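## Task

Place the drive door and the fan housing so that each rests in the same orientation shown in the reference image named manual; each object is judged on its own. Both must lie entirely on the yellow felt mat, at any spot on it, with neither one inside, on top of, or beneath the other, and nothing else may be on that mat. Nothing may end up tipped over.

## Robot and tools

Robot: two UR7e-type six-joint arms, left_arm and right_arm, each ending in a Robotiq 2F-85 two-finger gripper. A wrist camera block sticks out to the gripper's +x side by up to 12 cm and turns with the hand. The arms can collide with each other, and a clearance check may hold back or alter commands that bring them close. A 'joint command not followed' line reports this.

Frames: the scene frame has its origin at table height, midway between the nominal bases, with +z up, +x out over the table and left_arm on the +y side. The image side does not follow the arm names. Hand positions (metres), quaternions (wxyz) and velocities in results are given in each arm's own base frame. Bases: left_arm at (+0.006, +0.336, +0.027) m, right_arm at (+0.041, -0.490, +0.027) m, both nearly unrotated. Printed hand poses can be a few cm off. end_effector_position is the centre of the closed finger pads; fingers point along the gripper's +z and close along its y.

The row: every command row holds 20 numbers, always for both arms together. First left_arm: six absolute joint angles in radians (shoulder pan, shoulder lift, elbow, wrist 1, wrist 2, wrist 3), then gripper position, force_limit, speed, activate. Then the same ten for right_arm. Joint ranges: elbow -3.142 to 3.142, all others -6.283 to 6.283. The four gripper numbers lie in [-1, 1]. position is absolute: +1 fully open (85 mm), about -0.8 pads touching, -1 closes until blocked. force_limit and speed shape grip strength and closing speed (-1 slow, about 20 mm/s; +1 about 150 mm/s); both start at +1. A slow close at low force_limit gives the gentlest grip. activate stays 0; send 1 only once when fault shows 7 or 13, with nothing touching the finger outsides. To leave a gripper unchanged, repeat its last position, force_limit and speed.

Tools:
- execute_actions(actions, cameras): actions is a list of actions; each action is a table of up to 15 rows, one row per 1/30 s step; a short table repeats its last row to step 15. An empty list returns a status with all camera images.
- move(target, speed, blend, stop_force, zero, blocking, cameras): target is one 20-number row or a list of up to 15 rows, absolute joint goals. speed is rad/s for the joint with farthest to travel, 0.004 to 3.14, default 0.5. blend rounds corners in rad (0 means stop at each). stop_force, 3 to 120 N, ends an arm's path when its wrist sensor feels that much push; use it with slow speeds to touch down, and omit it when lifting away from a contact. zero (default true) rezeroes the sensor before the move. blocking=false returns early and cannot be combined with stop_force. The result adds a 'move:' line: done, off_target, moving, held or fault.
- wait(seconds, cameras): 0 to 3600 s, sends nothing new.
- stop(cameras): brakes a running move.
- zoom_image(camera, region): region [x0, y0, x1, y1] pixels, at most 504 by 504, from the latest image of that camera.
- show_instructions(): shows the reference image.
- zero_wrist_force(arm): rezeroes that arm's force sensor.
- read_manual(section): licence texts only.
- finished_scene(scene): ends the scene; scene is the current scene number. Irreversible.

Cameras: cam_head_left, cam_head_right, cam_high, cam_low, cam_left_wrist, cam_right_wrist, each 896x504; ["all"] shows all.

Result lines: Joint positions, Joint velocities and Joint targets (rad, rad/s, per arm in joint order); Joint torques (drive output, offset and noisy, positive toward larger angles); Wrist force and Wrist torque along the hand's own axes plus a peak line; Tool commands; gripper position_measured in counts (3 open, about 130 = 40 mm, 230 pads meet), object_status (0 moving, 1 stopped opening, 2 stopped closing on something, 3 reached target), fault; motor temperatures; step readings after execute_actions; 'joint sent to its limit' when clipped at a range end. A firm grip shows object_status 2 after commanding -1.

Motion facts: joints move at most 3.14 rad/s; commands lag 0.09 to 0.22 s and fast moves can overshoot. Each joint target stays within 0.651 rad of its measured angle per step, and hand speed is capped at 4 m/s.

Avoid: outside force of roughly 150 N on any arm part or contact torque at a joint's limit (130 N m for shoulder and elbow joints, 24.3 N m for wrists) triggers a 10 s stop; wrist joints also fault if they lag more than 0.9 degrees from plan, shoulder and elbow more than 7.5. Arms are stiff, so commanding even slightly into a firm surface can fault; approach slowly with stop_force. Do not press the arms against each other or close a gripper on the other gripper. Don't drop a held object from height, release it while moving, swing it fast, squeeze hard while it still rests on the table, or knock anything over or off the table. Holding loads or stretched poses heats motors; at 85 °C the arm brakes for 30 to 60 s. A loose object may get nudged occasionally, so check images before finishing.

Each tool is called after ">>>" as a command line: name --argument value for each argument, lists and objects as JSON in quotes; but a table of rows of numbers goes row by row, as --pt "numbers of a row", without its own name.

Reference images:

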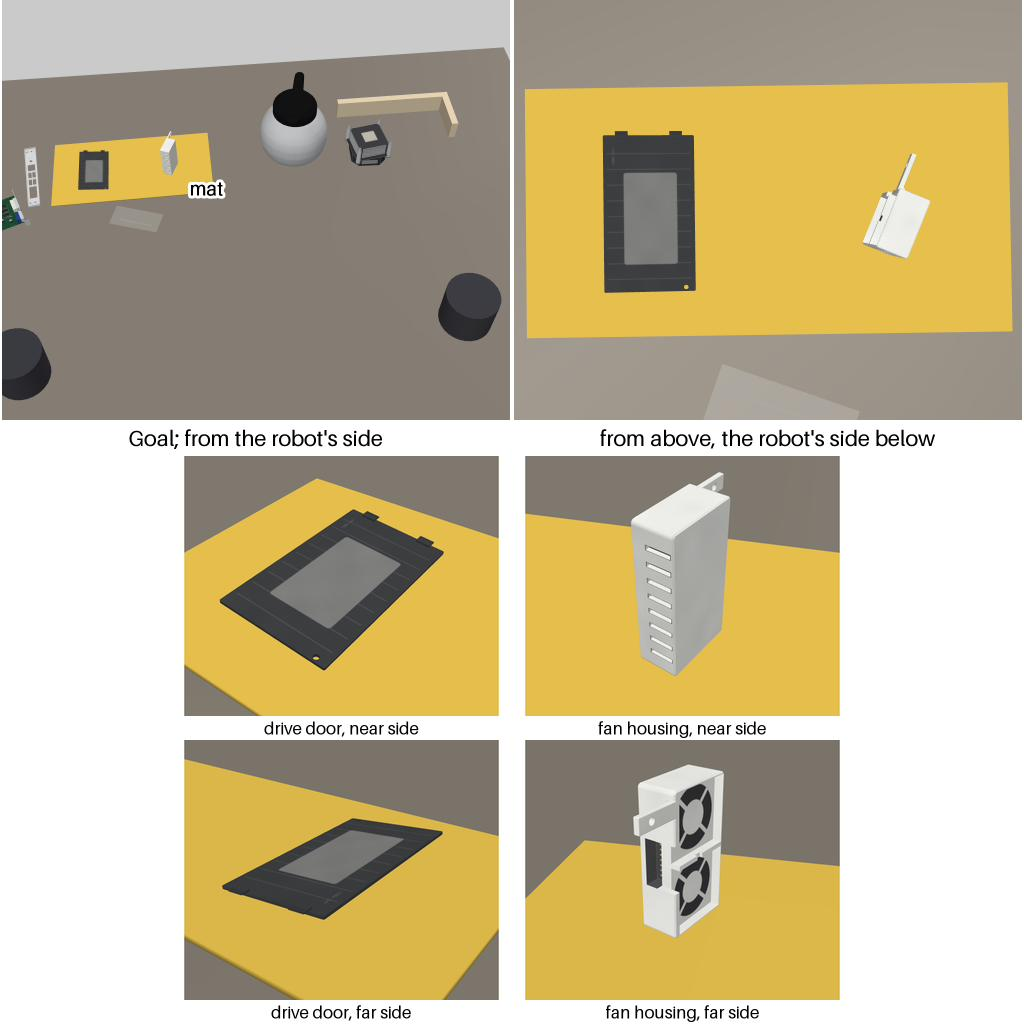

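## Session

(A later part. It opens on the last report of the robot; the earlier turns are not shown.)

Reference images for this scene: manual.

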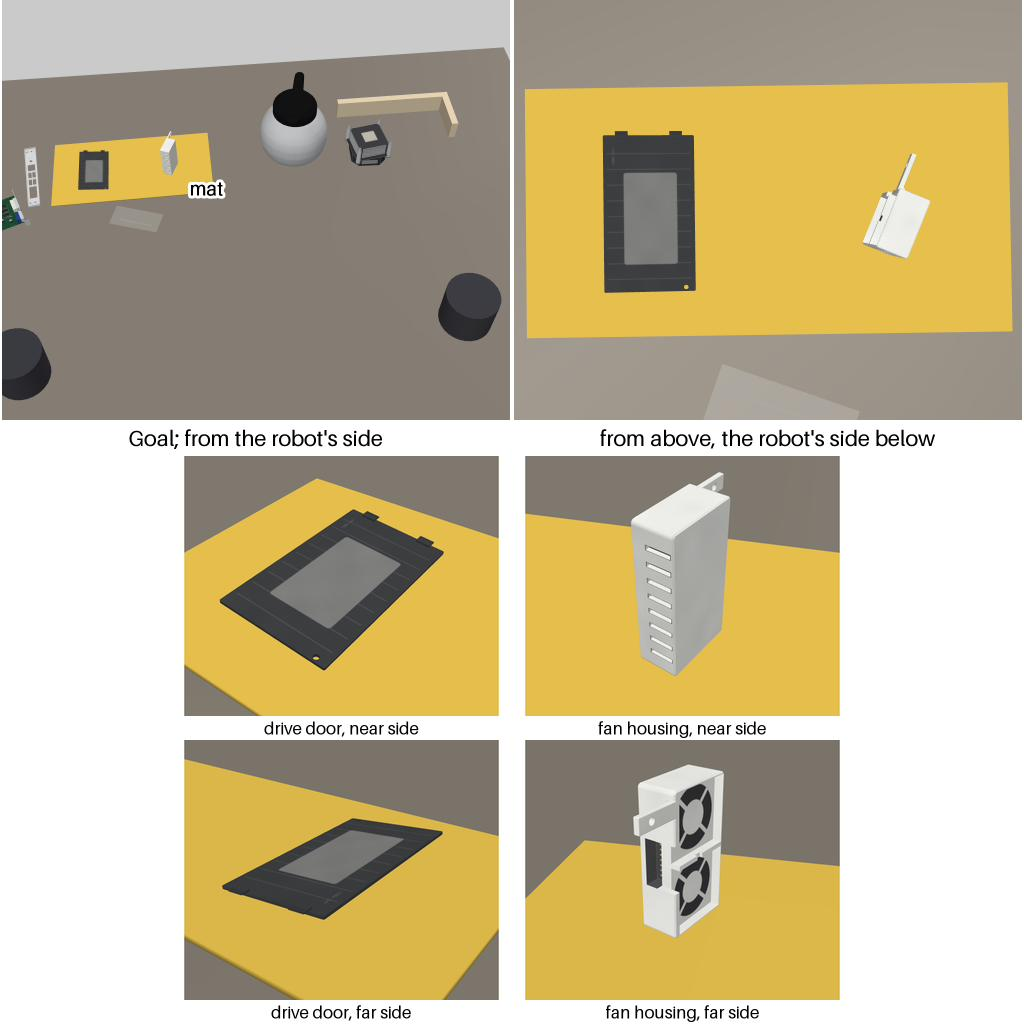

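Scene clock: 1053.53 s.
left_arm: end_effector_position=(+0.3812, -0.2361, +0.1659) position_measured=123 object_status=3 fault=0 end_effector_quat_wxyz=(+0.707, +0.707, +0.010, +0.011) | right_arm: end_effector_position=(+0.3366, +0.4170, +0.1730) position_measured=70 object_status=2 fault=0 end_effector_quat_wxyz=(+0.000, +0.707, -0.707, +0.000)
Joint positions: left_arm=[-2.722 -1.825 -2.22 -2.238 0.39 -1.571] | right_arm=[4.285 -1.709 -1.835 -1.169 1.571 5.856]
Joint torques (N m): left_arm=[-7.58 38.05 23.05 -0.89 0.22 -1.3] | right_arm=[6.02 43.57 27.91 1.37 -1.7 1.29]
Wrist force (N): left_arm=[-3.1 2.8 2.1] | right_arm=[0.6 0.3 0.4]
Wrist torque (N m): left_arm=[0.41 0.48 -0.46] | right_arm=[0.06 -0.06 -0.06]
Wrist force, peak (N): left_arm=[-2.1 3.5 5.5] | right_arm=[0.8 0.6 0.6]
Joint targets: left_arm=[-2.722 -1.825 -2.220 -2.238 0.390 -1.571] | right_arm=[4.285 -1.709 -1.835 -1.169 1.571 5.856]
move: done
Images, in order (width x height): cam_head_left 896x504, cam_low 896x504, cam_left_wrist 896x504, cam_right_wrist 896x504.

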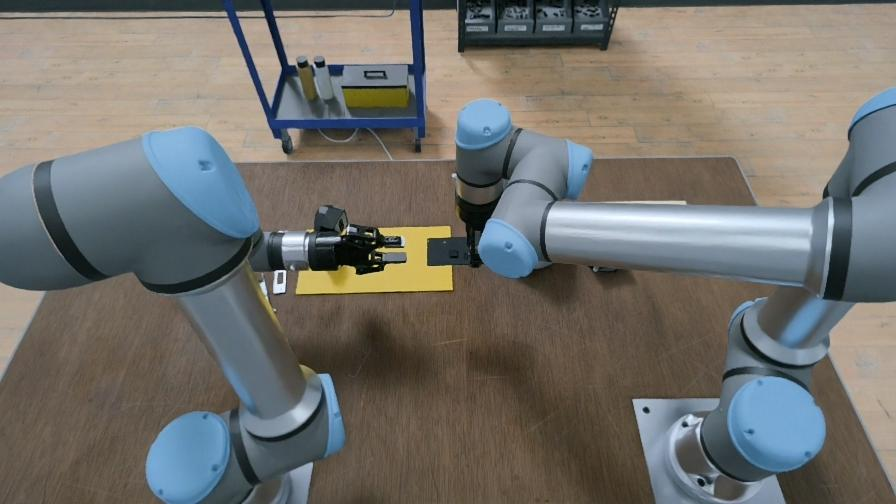

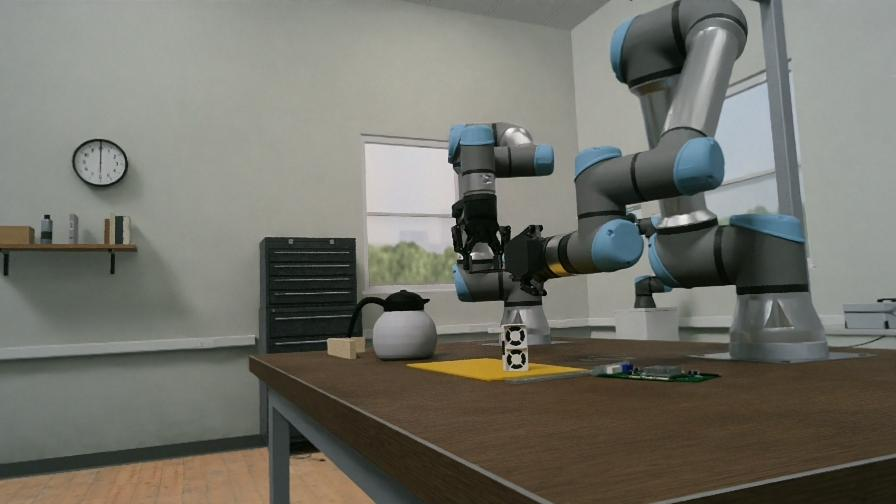

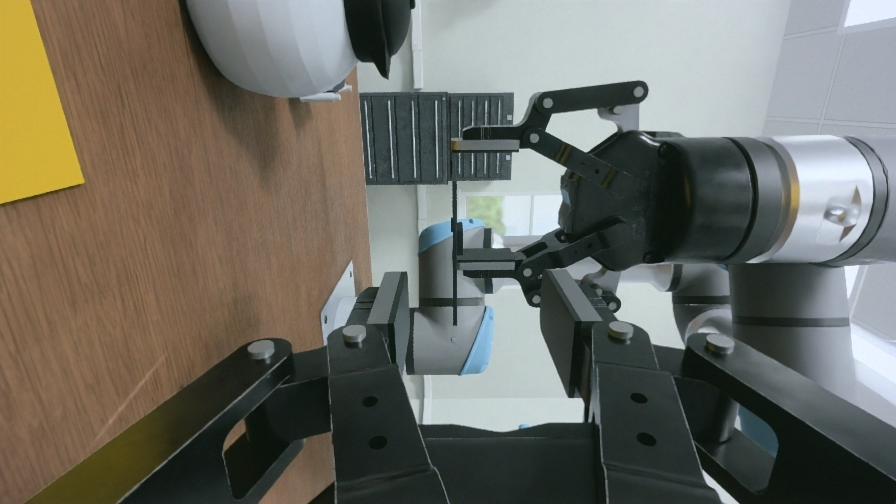

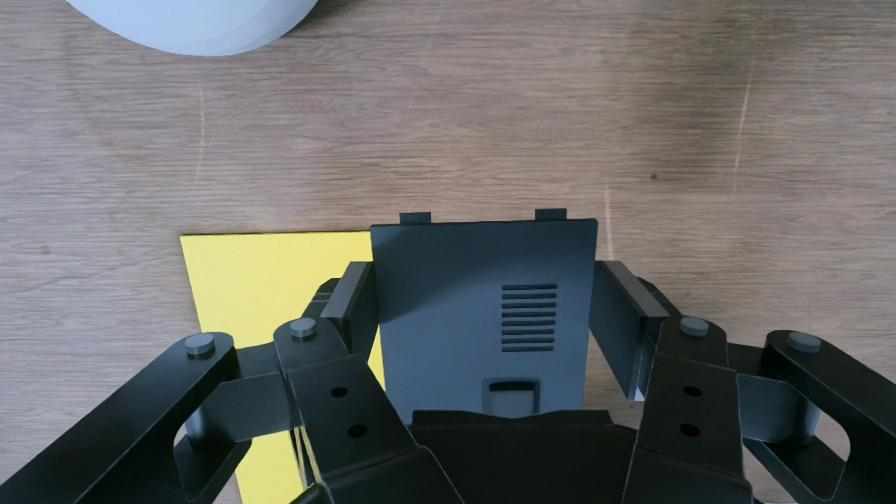

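>>> zoom_image --camera "cam_left_wrist" --region '[430, 130, 530, 230]'

>>> zoom_image --camera "cam_left_wrist" --region '[430, 230, 530, 330]'

Scaled by 5.040 from the camera's image (finer frame: 1280x720).

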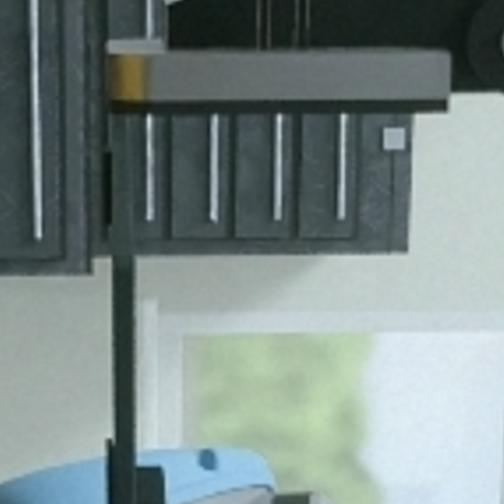

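Scaled by 5.040 from the camera's image (finer frame: 1280x720).

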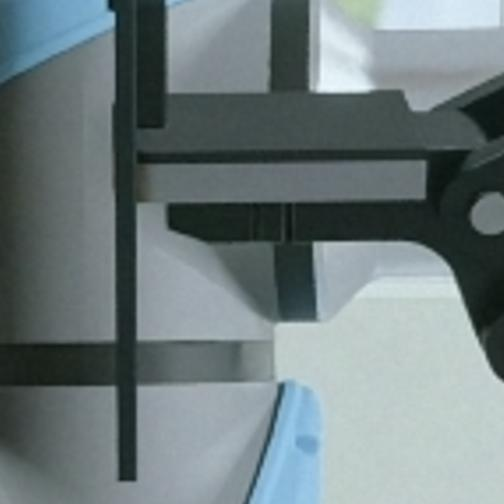

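>>> move --target '[-2.8309,-1.8433,-2.2172,-2.2227,0.2809,-1.5708,0.05,-0.5,-0.5,0,4.2847,-1.7086,-1.8351,-1.1687,1.5708,5.8555,-1,-0.5,-1,0]' --speed 0.15 --cameras '["cam_left_wrist","cam_right_wrist"]'

Scene clock: 1119.60 s.
left_arm: end_effector_position=(+0.3839, -0.2761, +0.1603) position_measured=123 object_status=3 fault=0 end_effector_quat_wxyz=(+0.707, +0.707, +0.011, +0.011) | right_arm: end_effector_position=(+0.3366, +0.4170, +0.1730) position_measured=70 object_status=2 fault=0 end_effector_quat_wxyz=(+0.000, +0.707, -0.707, +0.000)
Joint positions: left_arm=[-2.831 -1.844 -2.217 -2.222 0.281 -1.571] | right_arm=[4.285 -1.709 -1.835 -1.169 1.571 5.856]
Joint torques (N m): left_arm=[8.39 35.89 19.99 -1.8 2.52 -0.84] | right_arm=[6.39 43.04 27.57 1.62 -2.02 1.31]
Wrist force (N): left_arm=[-2.9 3.0 2.2] | right_arm=[0.5 0.3 0.6]
Wrist torque (N m): left_arm=[0.42 0.47 -0.42] | right_arm=[0.06 -0.04 -0.06]
Wrist force, peak (N): left_arm=[-3.4 3.3 2.3] | right_arm=[0.8 0.3 0.7]
Joint targets: left_arm=[-2.831 -1.843 -2.217 -2.223 0.281 -1.571] | right_arm=[4.285 -1.709 -1.835 -1.169 1.571 5.856]
move: done

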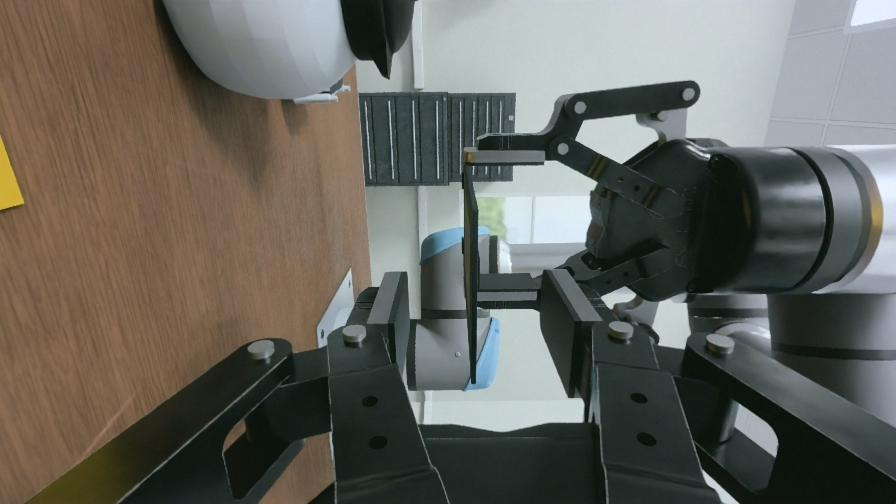

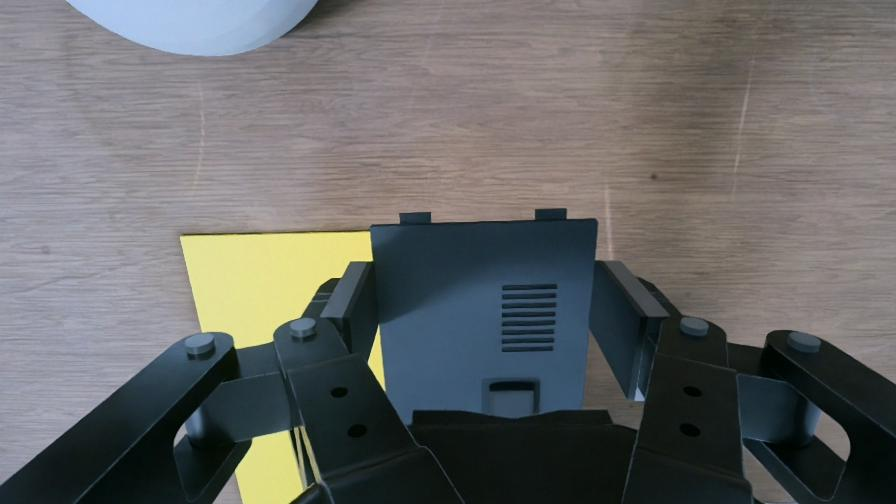

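>>> zoom_image --camera "cam_left_wrist" --region '[430, 130, 570, 400]'

Scaled by 1.867 from the camera's image (finer frame: 1280x720).

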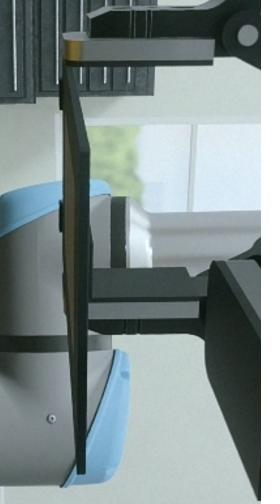

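>>> move --target '[-2.9194,-1.8452,-2.2136,-2.2244,0.1924,-1.5708,0.05,-0.5,-0.5,0,4.2847,-1.7086,-1.8351,-1.1687,1.5708,5.8555,-1,-0.5,-1,0]' --speed 0.08 --stop_force 4 --cameras '["cam_left_wrist","cam_right_wrist"]'

Scene clock: 1135.57 s.
left_arm: end_effector_position=(+0.3820, -0.3090, +0.1605) position_measured=123 object_status=3 fault=0 end_effector_quat_wxyz=(+0.707, +0.707, +0.011, +0.011) | right_arm: end_effector_position=(+0.3366, +0.4170, +0.1730) position_measured=70 object_status=2 fault=0 end_effector_quat_wxyz=(+0.000, +0.707, -0.707, +0.000)
Joint positions: left_arm=[-2.919 -1.845 -2.214 -2.224 0.192 -1.571] | right_arm=[4.285 -1.709 -1.835 -1.169 1.571 5.856]
Joint torques (N m): left_arm=[8.68 17.77 16 -2.05 2.65 -0.6] | right_arm=[6.85 42.77 27.66 1.58 -2.2 1.13]
Wrist force (N): left_arm=[-2.7 2.8 2.3] | right_arm=[0.5 0.2 0.5]
Wrist torque (N m): left_arm=[0.44 0.42 -0.42] | right_arm=[0.04 -0.05 -0.06]
Wrist force, peak (N): left_arm=[-3.2 3.0 2.4] | right_arm=[0.7 0.5 0.8]
Joint targets: left_arm=[-2.919 -1.845 -2.214 -2.224 0.192 -1.571] | right_arm=[4.285 -1.709 -1.835 -1.169 1.571 5.856]
move: done

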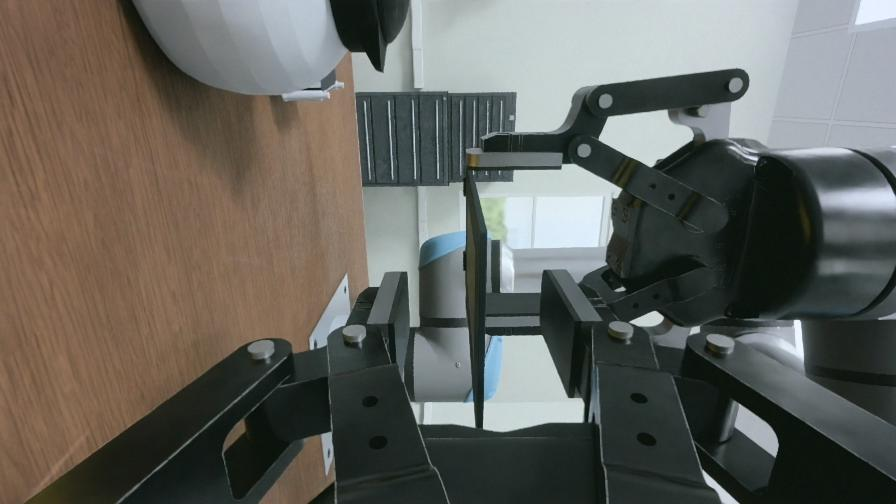

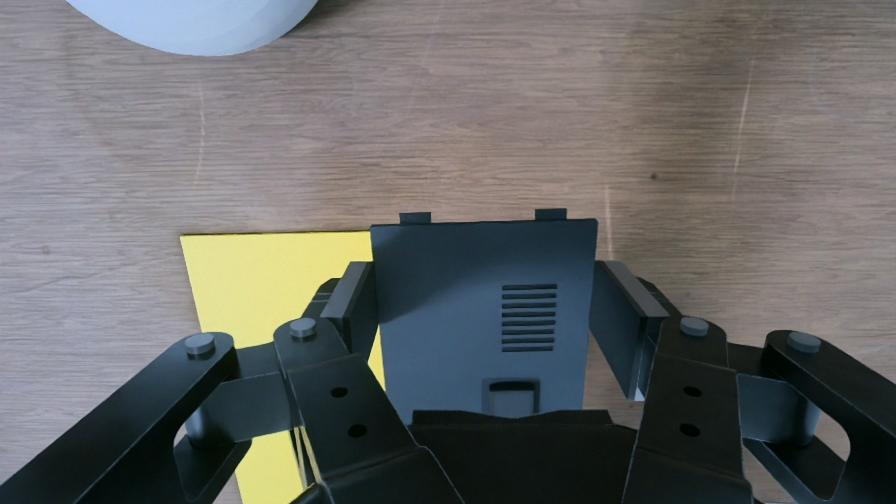

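>>> move --target '[-2.9194,-1.8452,-2.2136,-2.2244,0.1924,-1.5708,-1,-0.8,-1,0,4.2847,-1.7086,-1.8351,-1.1687,1.5708,5.8555,-1,-0.5,-1,0]' --speed 0.05 --cameras '["cam_left_wrist"]'

Scene clock: 1144.00 s.
left_arm: end_effector_position=(+0.3820, -0.3090, +0.1605) position_measured=225 object_status=2 fault=0 end_effector_quat_wxyz=(+0.707, +0.707, +0.011, +0.011) | right_arm: end_effector_position=(+0.3366, +0.4170, +0.1730) position_measured=70 object_status=2 fault=0 end_effector_quat_wxyz=(+0.000, +0.707, -0.707, +0.000)
Joint positions: left_arm=[-2.919 -1.845 -2.214 -2.224 0.192 -1.571] | right_arm=[4.285 -1.709 -1.835 -1.169 1.571 5.856]
Joint torques (N m): left_arm=[8.28 35.93 7.02 2.17 2.2 -0.27] | right_arm=[5.96 42.63 27.94 1.92 -1.97 1.13]
Wrist force (N): left_arm=[-3.1 10.8 3.7] | right_arm=[-1.2 -0.2 8.1]
Wrist torque (N m): left_arm=[-0.06 0.41 -0.34] | right_arm=[0.00 -0.05 -0.03]
Wrist force, peak (N): left_arm=[-3.4 10.9 3.8] | right_arm=[-1.2 -0.2 8.1]
Joint targets: left_arm=[-2.919 -1.845 -2.214 -2.224 0.192 -1.571] | right_arm=[4.285 -1.709 -1.835 -1.169 1.571 5.856]
move: done

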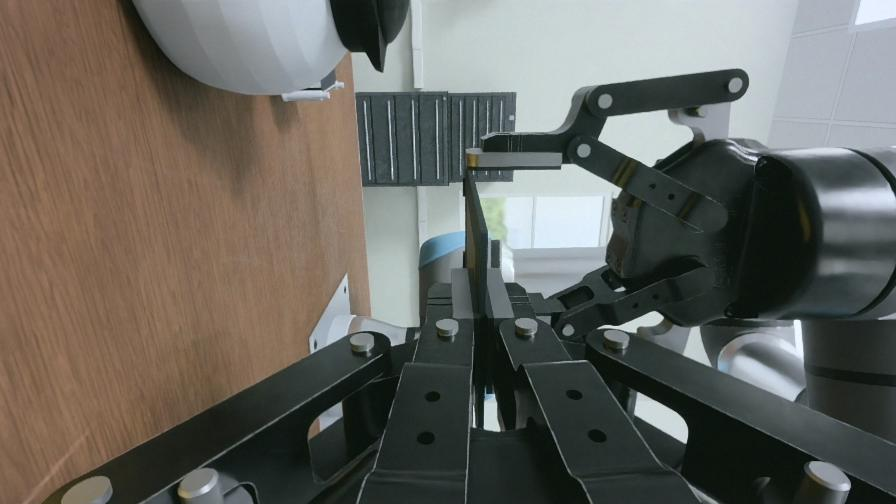

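>>> move --pt "-2.9194 -1.8452 -2.2136 -2.2244 0.1924 -1.5708 -1 -0.8 -1 0 4.2847 -1.7086 -1.8351 -1.1687 1.5708 5.8555 1 -0.5 -1 0" --pt "-2.9194 -1.8452 -2.2136 -2.2244 0.1924 -1.5708 -1 -0.8 -1 0 4.2847 -1.64 -1.8351 -1.1687 1.5708 5.8555 1 -0.5 -1 0" --pt "-2.9194 -1.8452 -2.2136 -2.2244 0.1924 -1.5708 -1 -0.8 -1 0 4.2847 -1.30 -1.8351 -1.1687 1.5708 5.8555 1 -0.5 -1 0" --speed '[0.1,0.08,0.4]' --blend '[0,0.02,0]' --cameras '["cam_left_wrist","cam_head_left"]'

Scene clock: 1162.20 s.
left_arm: end_effector_position=(+0.3820, -0.3090, +0.1605) position_measured=225 object_status=2 fault=0 end_effector_quat_wxyz=(+0.707, +0.707, +0.011, +0.011) | right_arm: end_effector_position=(+0.3171, +0.3743, +0.3783) position_measured=3 object_status=3 fault=0 end_effector_quat_wxyz=(-0.190, +0.692, -0.692, -0.071)
Joint positions: left_arm=[-2.919 -1.845 -2.214 -2.224 0.192 -1.571] | right_arm=[4.285 -1.3 -1.835 -1.169 1.571 5.855]
Joint torques (N m): left_arm=[6.59 34.65 6.81 2.09 1.76 -0.02] | right_arm=[-2.55 26.57 26.32 4.2 -1.99 1.27]
Wrist force (N): left_arm=[-2.7 2.7 2.2] | right_arm=[0.9 0.8 -0.3]
Wrist torque (N m): left_arm=[0.45 0.43 -0.43] | right_arm=[0.11 -0.07 -0.09]
Wrist force, peak (N): left_arm=[-3.6 11.1 3.9] | right_arm=[-1.2 -0.1 8.4]
Joint targets: left_arm=[-2.919 -1.845 -2.214 -2.224 0.192 -1.571] | right_arm=[4.285 -1.300 -1.835 -1.169 1.571 5.856]
move: done
Images, in order (width x height): cam_head_left 896x504, cam_left_wrist 896x504.

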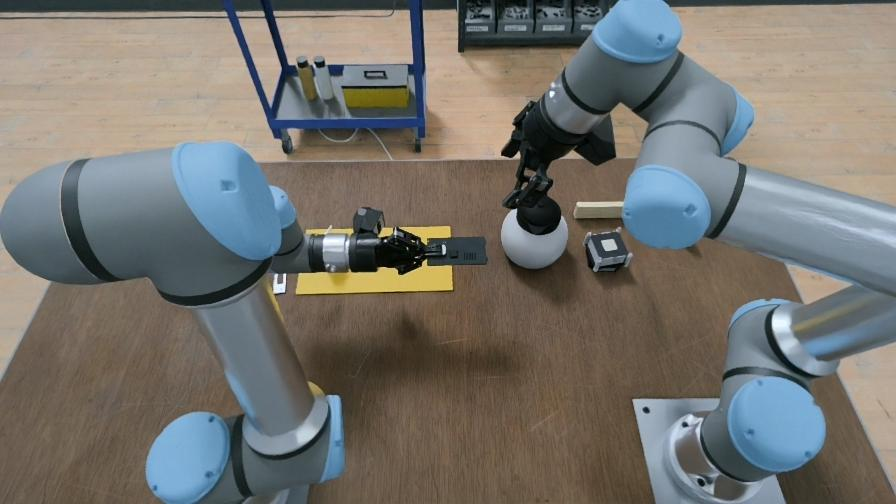

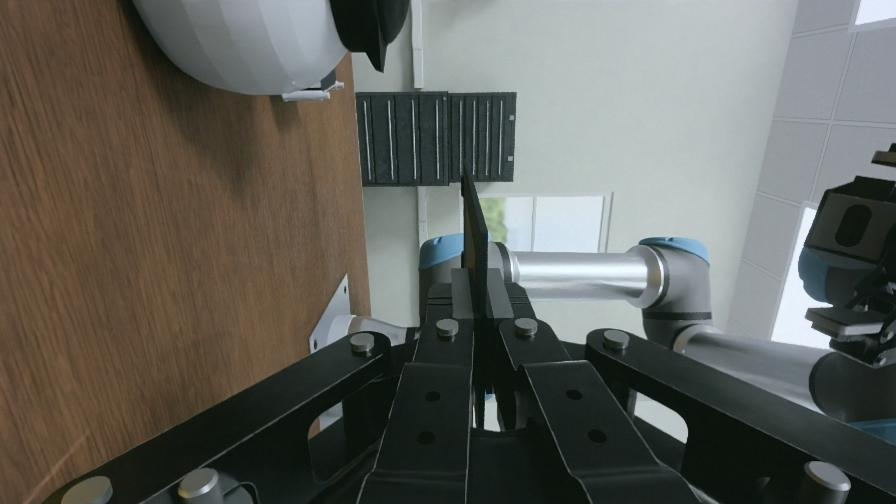

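>>> move --pt "-2.9194 -1.8452 -2.2136 -2.2244 0.1924 1.5708 -1 -0.8 -1 0 4.2847 -1.30 -1.8351 -1.1687 1.5708 5.8555 1 -0.5 -1 0" --pt "-2.9194 -1.8452 -2.2136 -2.2244 0.1924 1.5708 -1 -0.8 -1 0 4.2847 -1.62 -1.8351 -1.1687 1.5708 5.8555 1 -0.5 -1 0" --speed '[0.9,0.3]' --blend '[0,0]' --cameras '["cam_left_wrist","cam_right_wrist","cam_head_left"]'

Scene clock: 1225.90 s.
left_arm: end_effector_position=(+0.3820, -0.3090, +0.1605) position_measured=225 object_status=2 fault=0 end_effector_quat_wxyz=(+0.011, -0.011, +0.707, -0.707) | right_arm: end_effector_position=(+0.3353, +0.4142, +0.2190) position_measured=3 object_status=3 fault=0 end_effector_quat_wxyz=(-0.042, +0.706, -0.706, -0.016)
Joint positions: left_arm=[-2.919 -1.845 -2.214 -2.224 0.192 1.571] | right_arm=[4.285 -1.62 -1.835 -1.169 1.571 5.856]
Joint torques (N m): left_arm=[-0.41 31.48 7.24 2.14 1.01 1.65] | right_arm=[5.63 24.13 21.16 2.15 -1.89 1.19]
Wrist force (N): left_arm=[-0.1 3.4 3.0] | right_arm=[0.7 0.4 0.2]
Wrist torque (N m): left_arm=[0.38 0.23 0.08] | right_arm=[0.08 -0.07 -0.07]
Wrist force, peak (N): left_arm=[0.4 3.1 3.7] | right_arm=[1.6 1.0 -2.6]
Joint targets: left_arm=[-2.919 -1.845 -2.214 -2.224 0.192 1.571] | right_arm=[4.285 -1.620 -1.835 -1.169 1.571 5.856]
move: done
Images, in order (width x height): cam_head_left 896x504, cam_left_wrist 896x504, cam_right_wrist 896x504.

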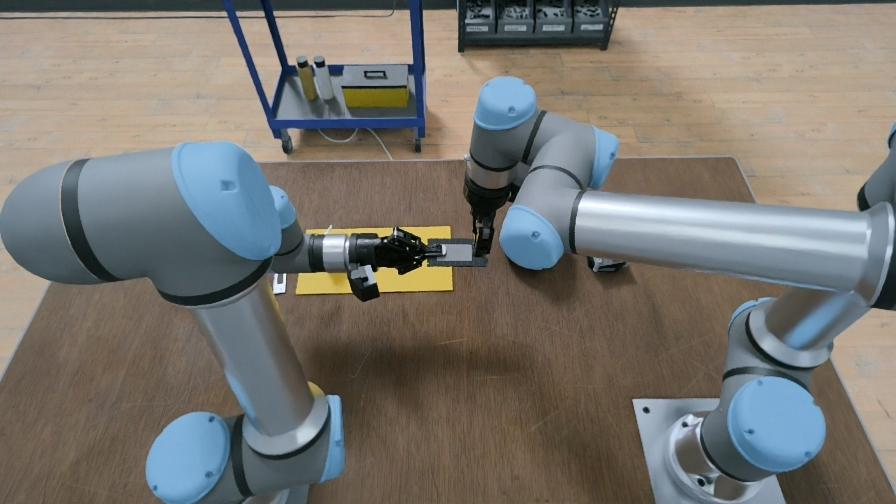

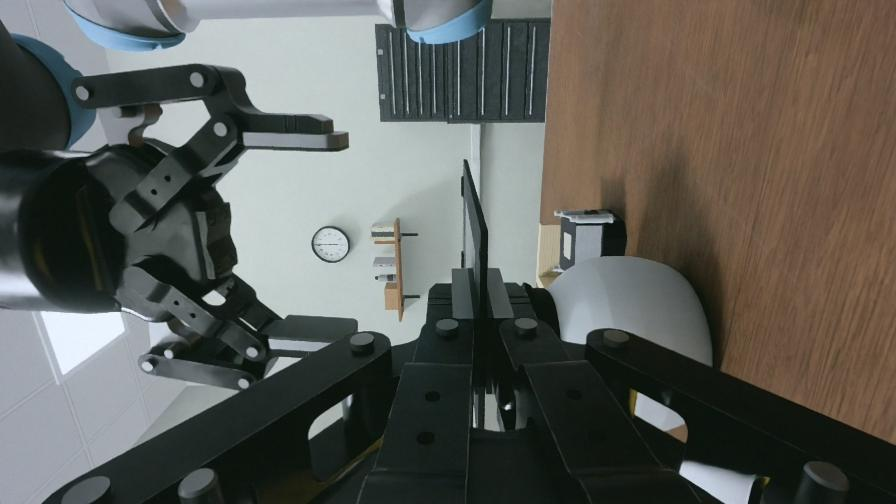

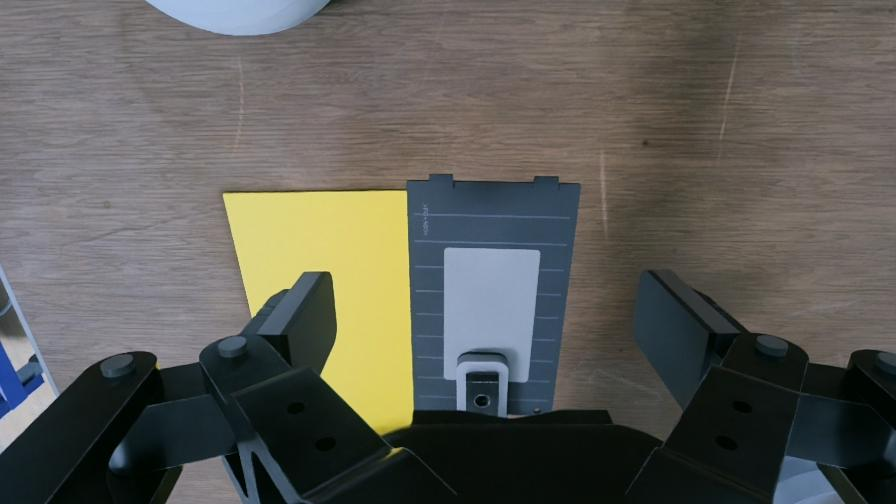

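>>> move --target '[-2.9194,-1.8452,-2.2136,-2.2244,0.1924,1.5708,-1,-0.8,-1,0,4.2847,-1.7086,-1.8351,-1.1687,1.5708,5.8555,1,-0.5,-1,0]' --speed 0.06 --stop_force 5 --cameras '["cam_left_wrist","cam_right_wrist"]'

Scene clock: 1233.57 s.
left_arm: end_effector_position=(+0.3820, -0.3090, +0.1605) position_measured=225 object_status=2 fault=0 end_effector_quat_wxyz=(+0.011, -0.011, +0.707, -0.707) | right_arm: end_effector_position=(+0.3366, +0.4170, +0.1730) position_measured=3 object_status=3 fault=0 end_effector_quat_wxyz=(+0.000, +0.707, -0.707, +0.000)
Joint positions: left_arm=[-2.919 -1.845 -2.214 -2.224 0.192 1.571] | right_arm=[4.285 -1.709 -1.835 -1.169 1.571 5.855]
Joint torques (N m): left_arm=[-3.64 28.15 7.52 1.83 0.6 1.4] | right_arm=[-5.64 42.92 22.83 4.01 -1.92 1.07]
Wrist force (N): left_arm=[-0.1 3.1 3.2] | right_arm=[0.7 0.4 0.3]
Wrist torque (N m): left_arm=[0.34 0.23 0.08] | right_arm=[0.08 -0.09 -0.06]
Wrist force, peak (N): left_arm=[0.2 3.3 3.6] | right_arm=[0.8 0.6 -0.4]
Joint targets: left_arm=[-2.919 -1.845 -2.214 -2.224 0.192 1.571] | right_arm=[4.285 -1.709 -1.835 -1.169 1.571 5.856]
move: done

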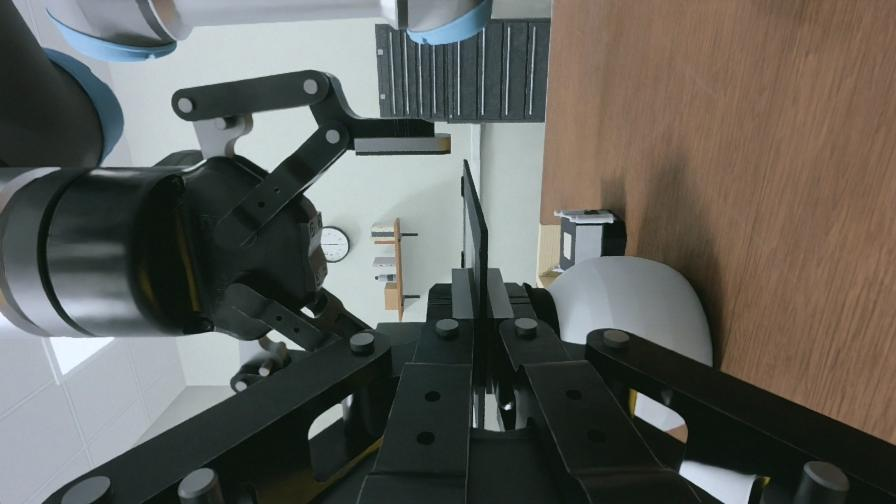

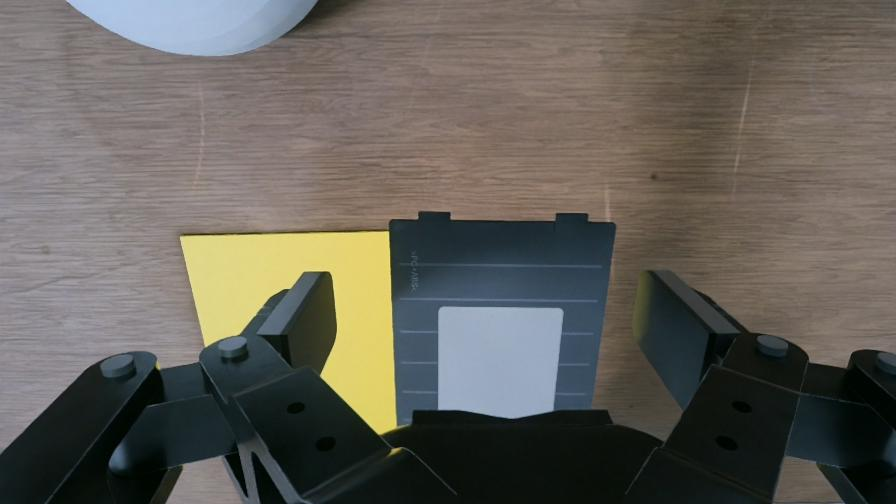

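>>> zoom_image --camera "cam_left_wrist" --region '[410, 110, 530, 230]'

Scaled by 4.200 from the camera's image (finer frame: 1280x720).

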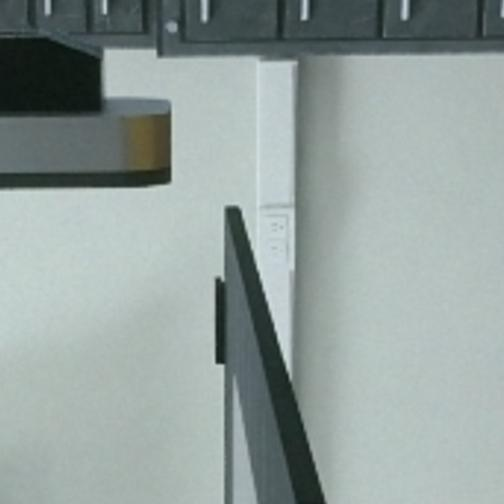

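>>> move --pt "-2.9194 -1.8452 -2.2136 -2.2244 0.1924 1.5708 -1 -0.8 -1 0 4.2847 -1.7119 -1.8402 -1.1603 1.5708 5.8555 1 -0.5 -1 0" --pt "-2.9194 -1.8452 -2.2136 -2.2244 0.1924 1.5708 -1 -0.8 -1 0 4.2847 -1.7119 -1.8402 -1.1603 1.5708 5.8555 -1 -0.7 -1 0" --speed '[0.05,0.05]' --blend '[0,0]' --cameras '["cam_left_wrist","cam_right_wrist"]'

Scene clock: 1252.17 s.
left_arm: end_effector_position=(+0.3820, -0.3090, +0.1605) position_measured=225 object_status=2 fault=0 end_effector_quat_wxyz=(+0.011, -0.011, +0.707, -0.707) | right_arm: end_effector_position=(+0.3366, +0.4170, +0.1698) position_measured=69 object_status=0 fault=0 end_effector_quat_wxyz=(+0.000, +0.707, -0.707, +0.000)
Joint positions: left_arm=[-2.919 -1.845 -2.214 -2.224 0.192 1.571] | right_arm=[4.285 -1.712 -1.84 -1.16 1.571 5.855]
Joint torques (N m): left_arm=[-2.73 26.29 7.4 0.91 0.08 1.05] | right_arm=[-5.57 38.96 27.7 2.81 -1.91 1.32]
Wrist force (N): left_arm=[-5.7 8.4 1.5] | right_arm=[2.5 4.8 -4.9]
Wrist torque (N m): left_arm=[-0.04 0.36 0.10] | right_arm=[-0.04 -0.08 -0.39]
Wrist force, peak (N): left_arm=[-5.2 8.8 1.3] | right_arm=[2.4 4.9 -4.9]
Joint targets: left_arm=[-2.919 -1.845 -2.214 -2.224 0.192 1.571] | right_arm=[4.285 -1.712 -1.840 -1.160 1.571 5.856]
move: done

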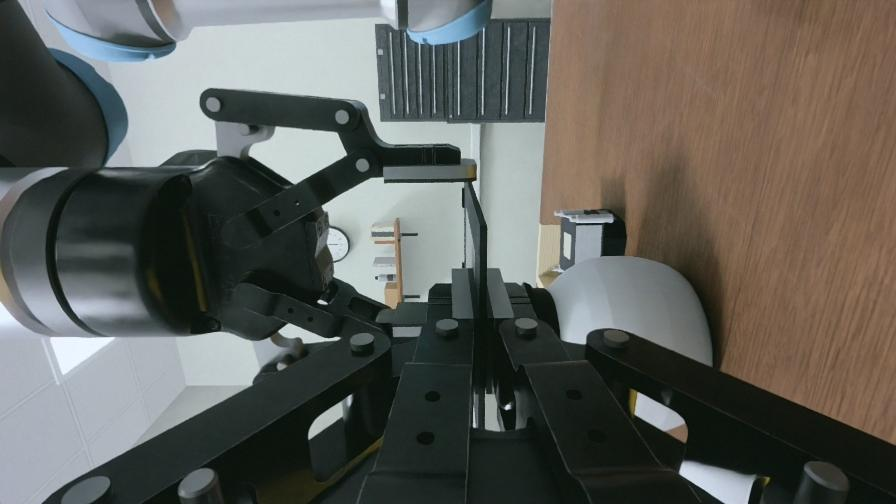

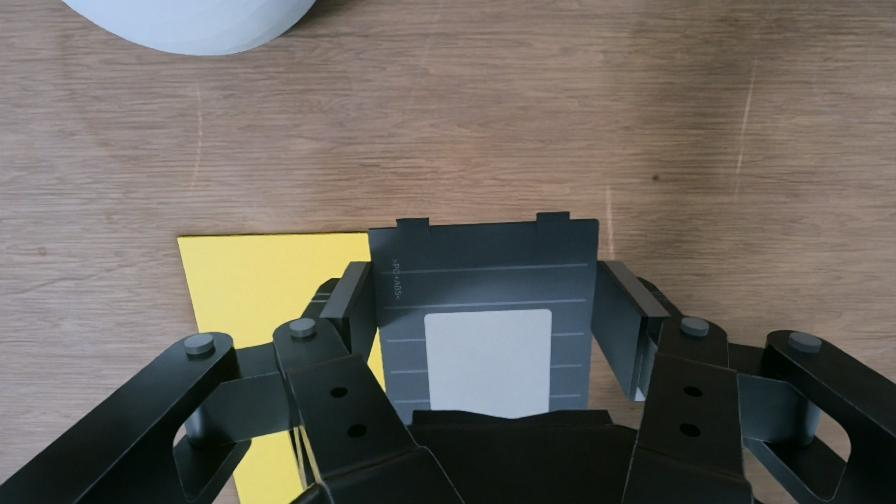

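>>> move --pt "-2.9194 -1.8452 -2.2136 -2.2244 0.1924 1.5708 0.05 -0.8 -1 0 4.2847 -1.7119 -1.8402 -1.1603 1.5708 5.8555 -1 -0.7 -1 0" --pt "-2.7220 -1.8252 -2.2201 -2.2379 0.3898 1.5708 0.05 -0.8 -1 0 4.2847 -1.7119 -1.8402 -1.1603 1.5708 5.8555 -1 -0.7 -1 0" --pt "-1.82 -1.8252 -2.2201 -2.2379 0.3898 1.5708 0.05 -0.8 -1 0 4.2847 -1.7119 -1.8402 -1.1603 1.5708 5.8555 -1 -0.7 -1 0" --speed '[0.05,0.12,0.5]' --blend '[0,0.03,0]' --cameras '["cam_left_wrist","cam_right_wrist","cam_head_left"]'

Scene clock: 1268.17 s.
left_arm: end_effector_position=(+0.4217, +0.1526, +0.1660) position_measured=123 object_status=3 fault=0 end_effector_quat_wxyz=(+0.318, -0.318, +0.632, -0.632) | right_arm: end_effector_position=(+0.3366, +0.4170, +0.1698) position_measured=69 object_status=2 fault=0 end_effector_quat_wxyz=(+0.000, +0.707, -0.707, +0.000)
Joint positions: left_arm=[-1.82 -1.825 -2.22 -2.238 0.39 1.571] | right_arm=[4.285 -1.712 -1.84 -1.16 1.571 5.856]
Joint torques (N m): left_arm=[8.39 15.74 20.33 0.88 -2.36 0.31] | right_arm=[-5.42 25.96 16.06 2.2 -1.94 1.22]
Wrist force (N): left_arm=[-0.2 2.7 3.2] | right_arm=[0.7 0.3 0.5]
Wrist torque (N m): left_arm=[0.31 0.22 0.05] | right_arm=[0.07 -0.07 -0.07]
Wrist force, peak (N): left_arm=[-5.8 8.8 1.7] | right_arm=[2.7 4.9 -4.9]
Joint targets: left_arm=[-1.820 -1.825 -2.220 -2.238 0.390 1.571] | right_arm=[4.285 -1.712 -1.840 -1.160 1.571 5.856]
move: done
Images, in order (width x height): cam_head_left 896x504, cam_left_wrist 896x504, cam_right_wrist 896x504.

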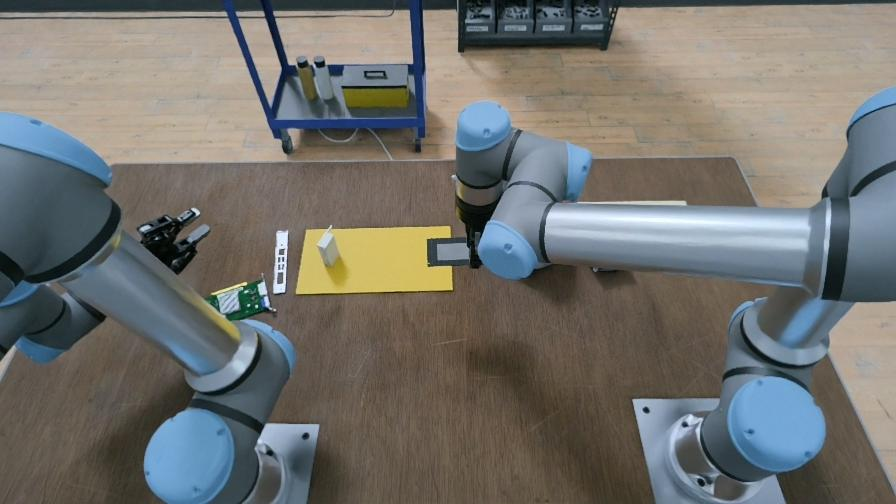

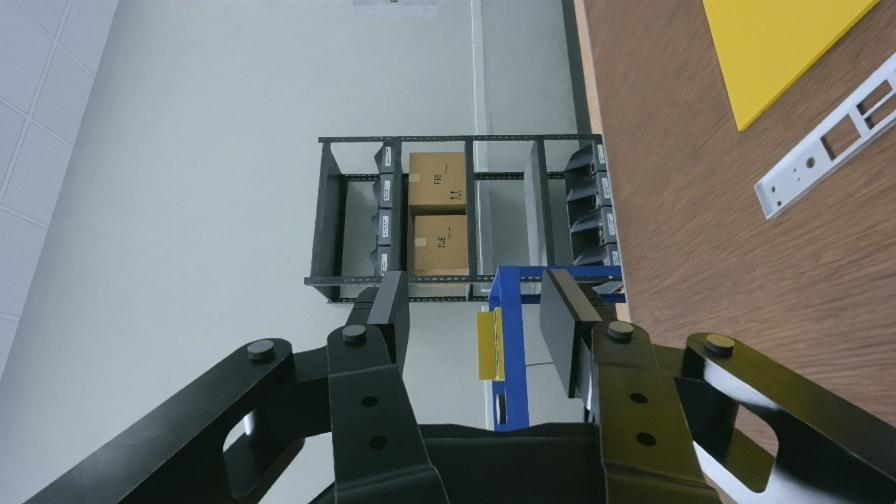

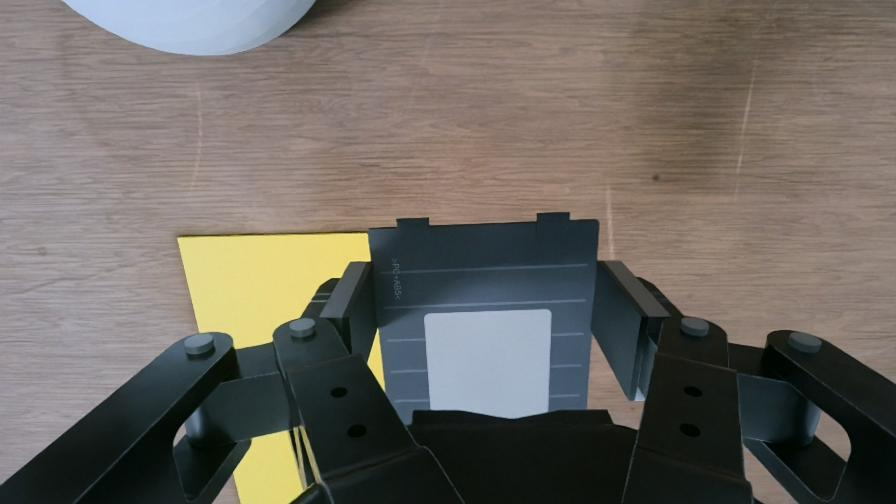

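>>> zoom_image --camera "cam_right_wrist" --region '[340, 190, 640, 440]'

Scaled by 1.680 from the camera's image (finer frame: 1280x720).

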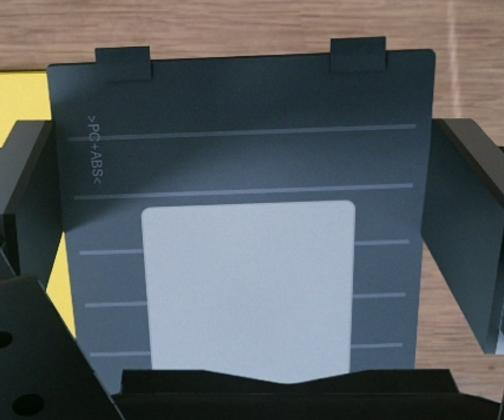

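>>> move --pt "-1.82 -1.8252 -2.2201 -2.2379 0.3898 1.5708 0.05 -0.8 -1 0 4.1832 -2.1691 -1.3281 -1.2152 1.5708 4.2007 -1 -0.7 -1 0" --pt "-1.82 -1.8252 -2.2201 -2.2379 0.3898 1.5708 0.05 -0.8 -1 0 4.1832 -2.2630 -1.4214 -1.0280 1.5708 4.2007 -1 -0.7 -1 0" --speed '[0.5,0.15]' --blend '[0,0]' --cameras '["cam_right_wrist","cam_head_left","cam_high"]'

Scene clock: 1297.43 s.
left_arm: end_effector_position=(+0.4217, +0.1527, +0.1660) position_measured=123 object_status=3 fault=0 end_effector_quat_wxyz=(+0.318, -0.318, +0.632, -0.632) | right_arm: end_effector_position=(+0.4718, +0.5428, +0.0300) position_measured=69 object_status=2 fault=0 end_effector_quat_wxyz=(+0.000, +1.000, -0.009, +0.000)
Joint positions: left_arm=[-1.82 -1.825 -2.22 -2.238 0.39 1.571] | right_arm=[4.183 -2.263 -1.421 -1.028 1.571 4.201]
Joint torques (N m): left_arm=[9.23 35.71 20.55 -3.5 -0.38 -0.13] | right_arm=[5.86 66.39 27.92 1.91 -1.95 -1.01]
Wrist force (N): left_arm=[-0.1 2.7 3.4] | right_arm=[0.5 0.4 0.4]
Wrist torque (N m): left_arm=[0.31 0.19 0.04] | right_arm=[0.09 -0.04 -0.11]
Wrist force, peak (N): left_arm=[-0.3 3.0 3.6] | right_arm=[0.4 0.6 1.9]
Joint targets: left_arm=[-1.820 -1.825 -2.220 -2.238 0.390 1.571] | right_arm=[4.183 -2.263 -1.421 -1.028 1.571 4.201]
move: done
Images, in order (width x height): cam_head_left 896x504, cam_high 896x504, cam_right_wrist 896x504.

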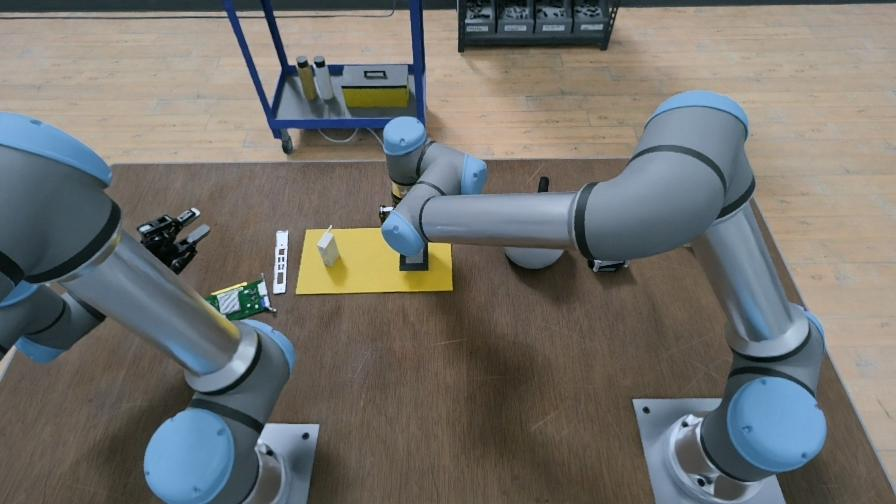

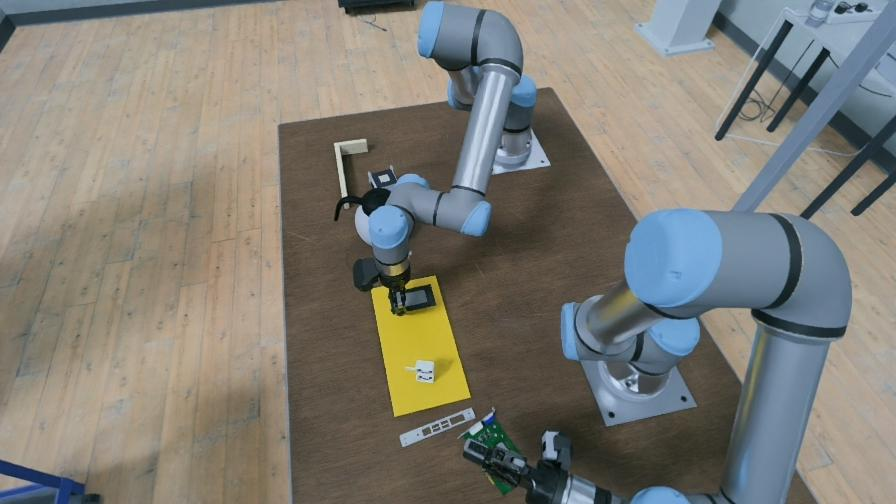

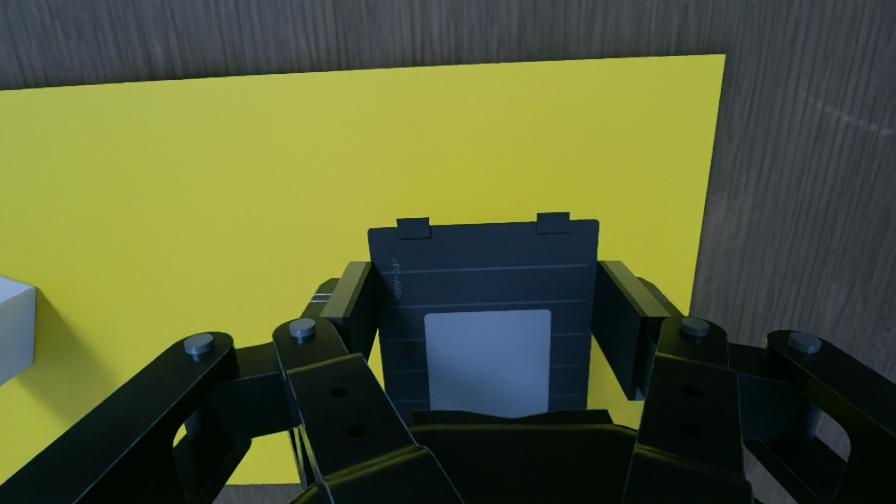

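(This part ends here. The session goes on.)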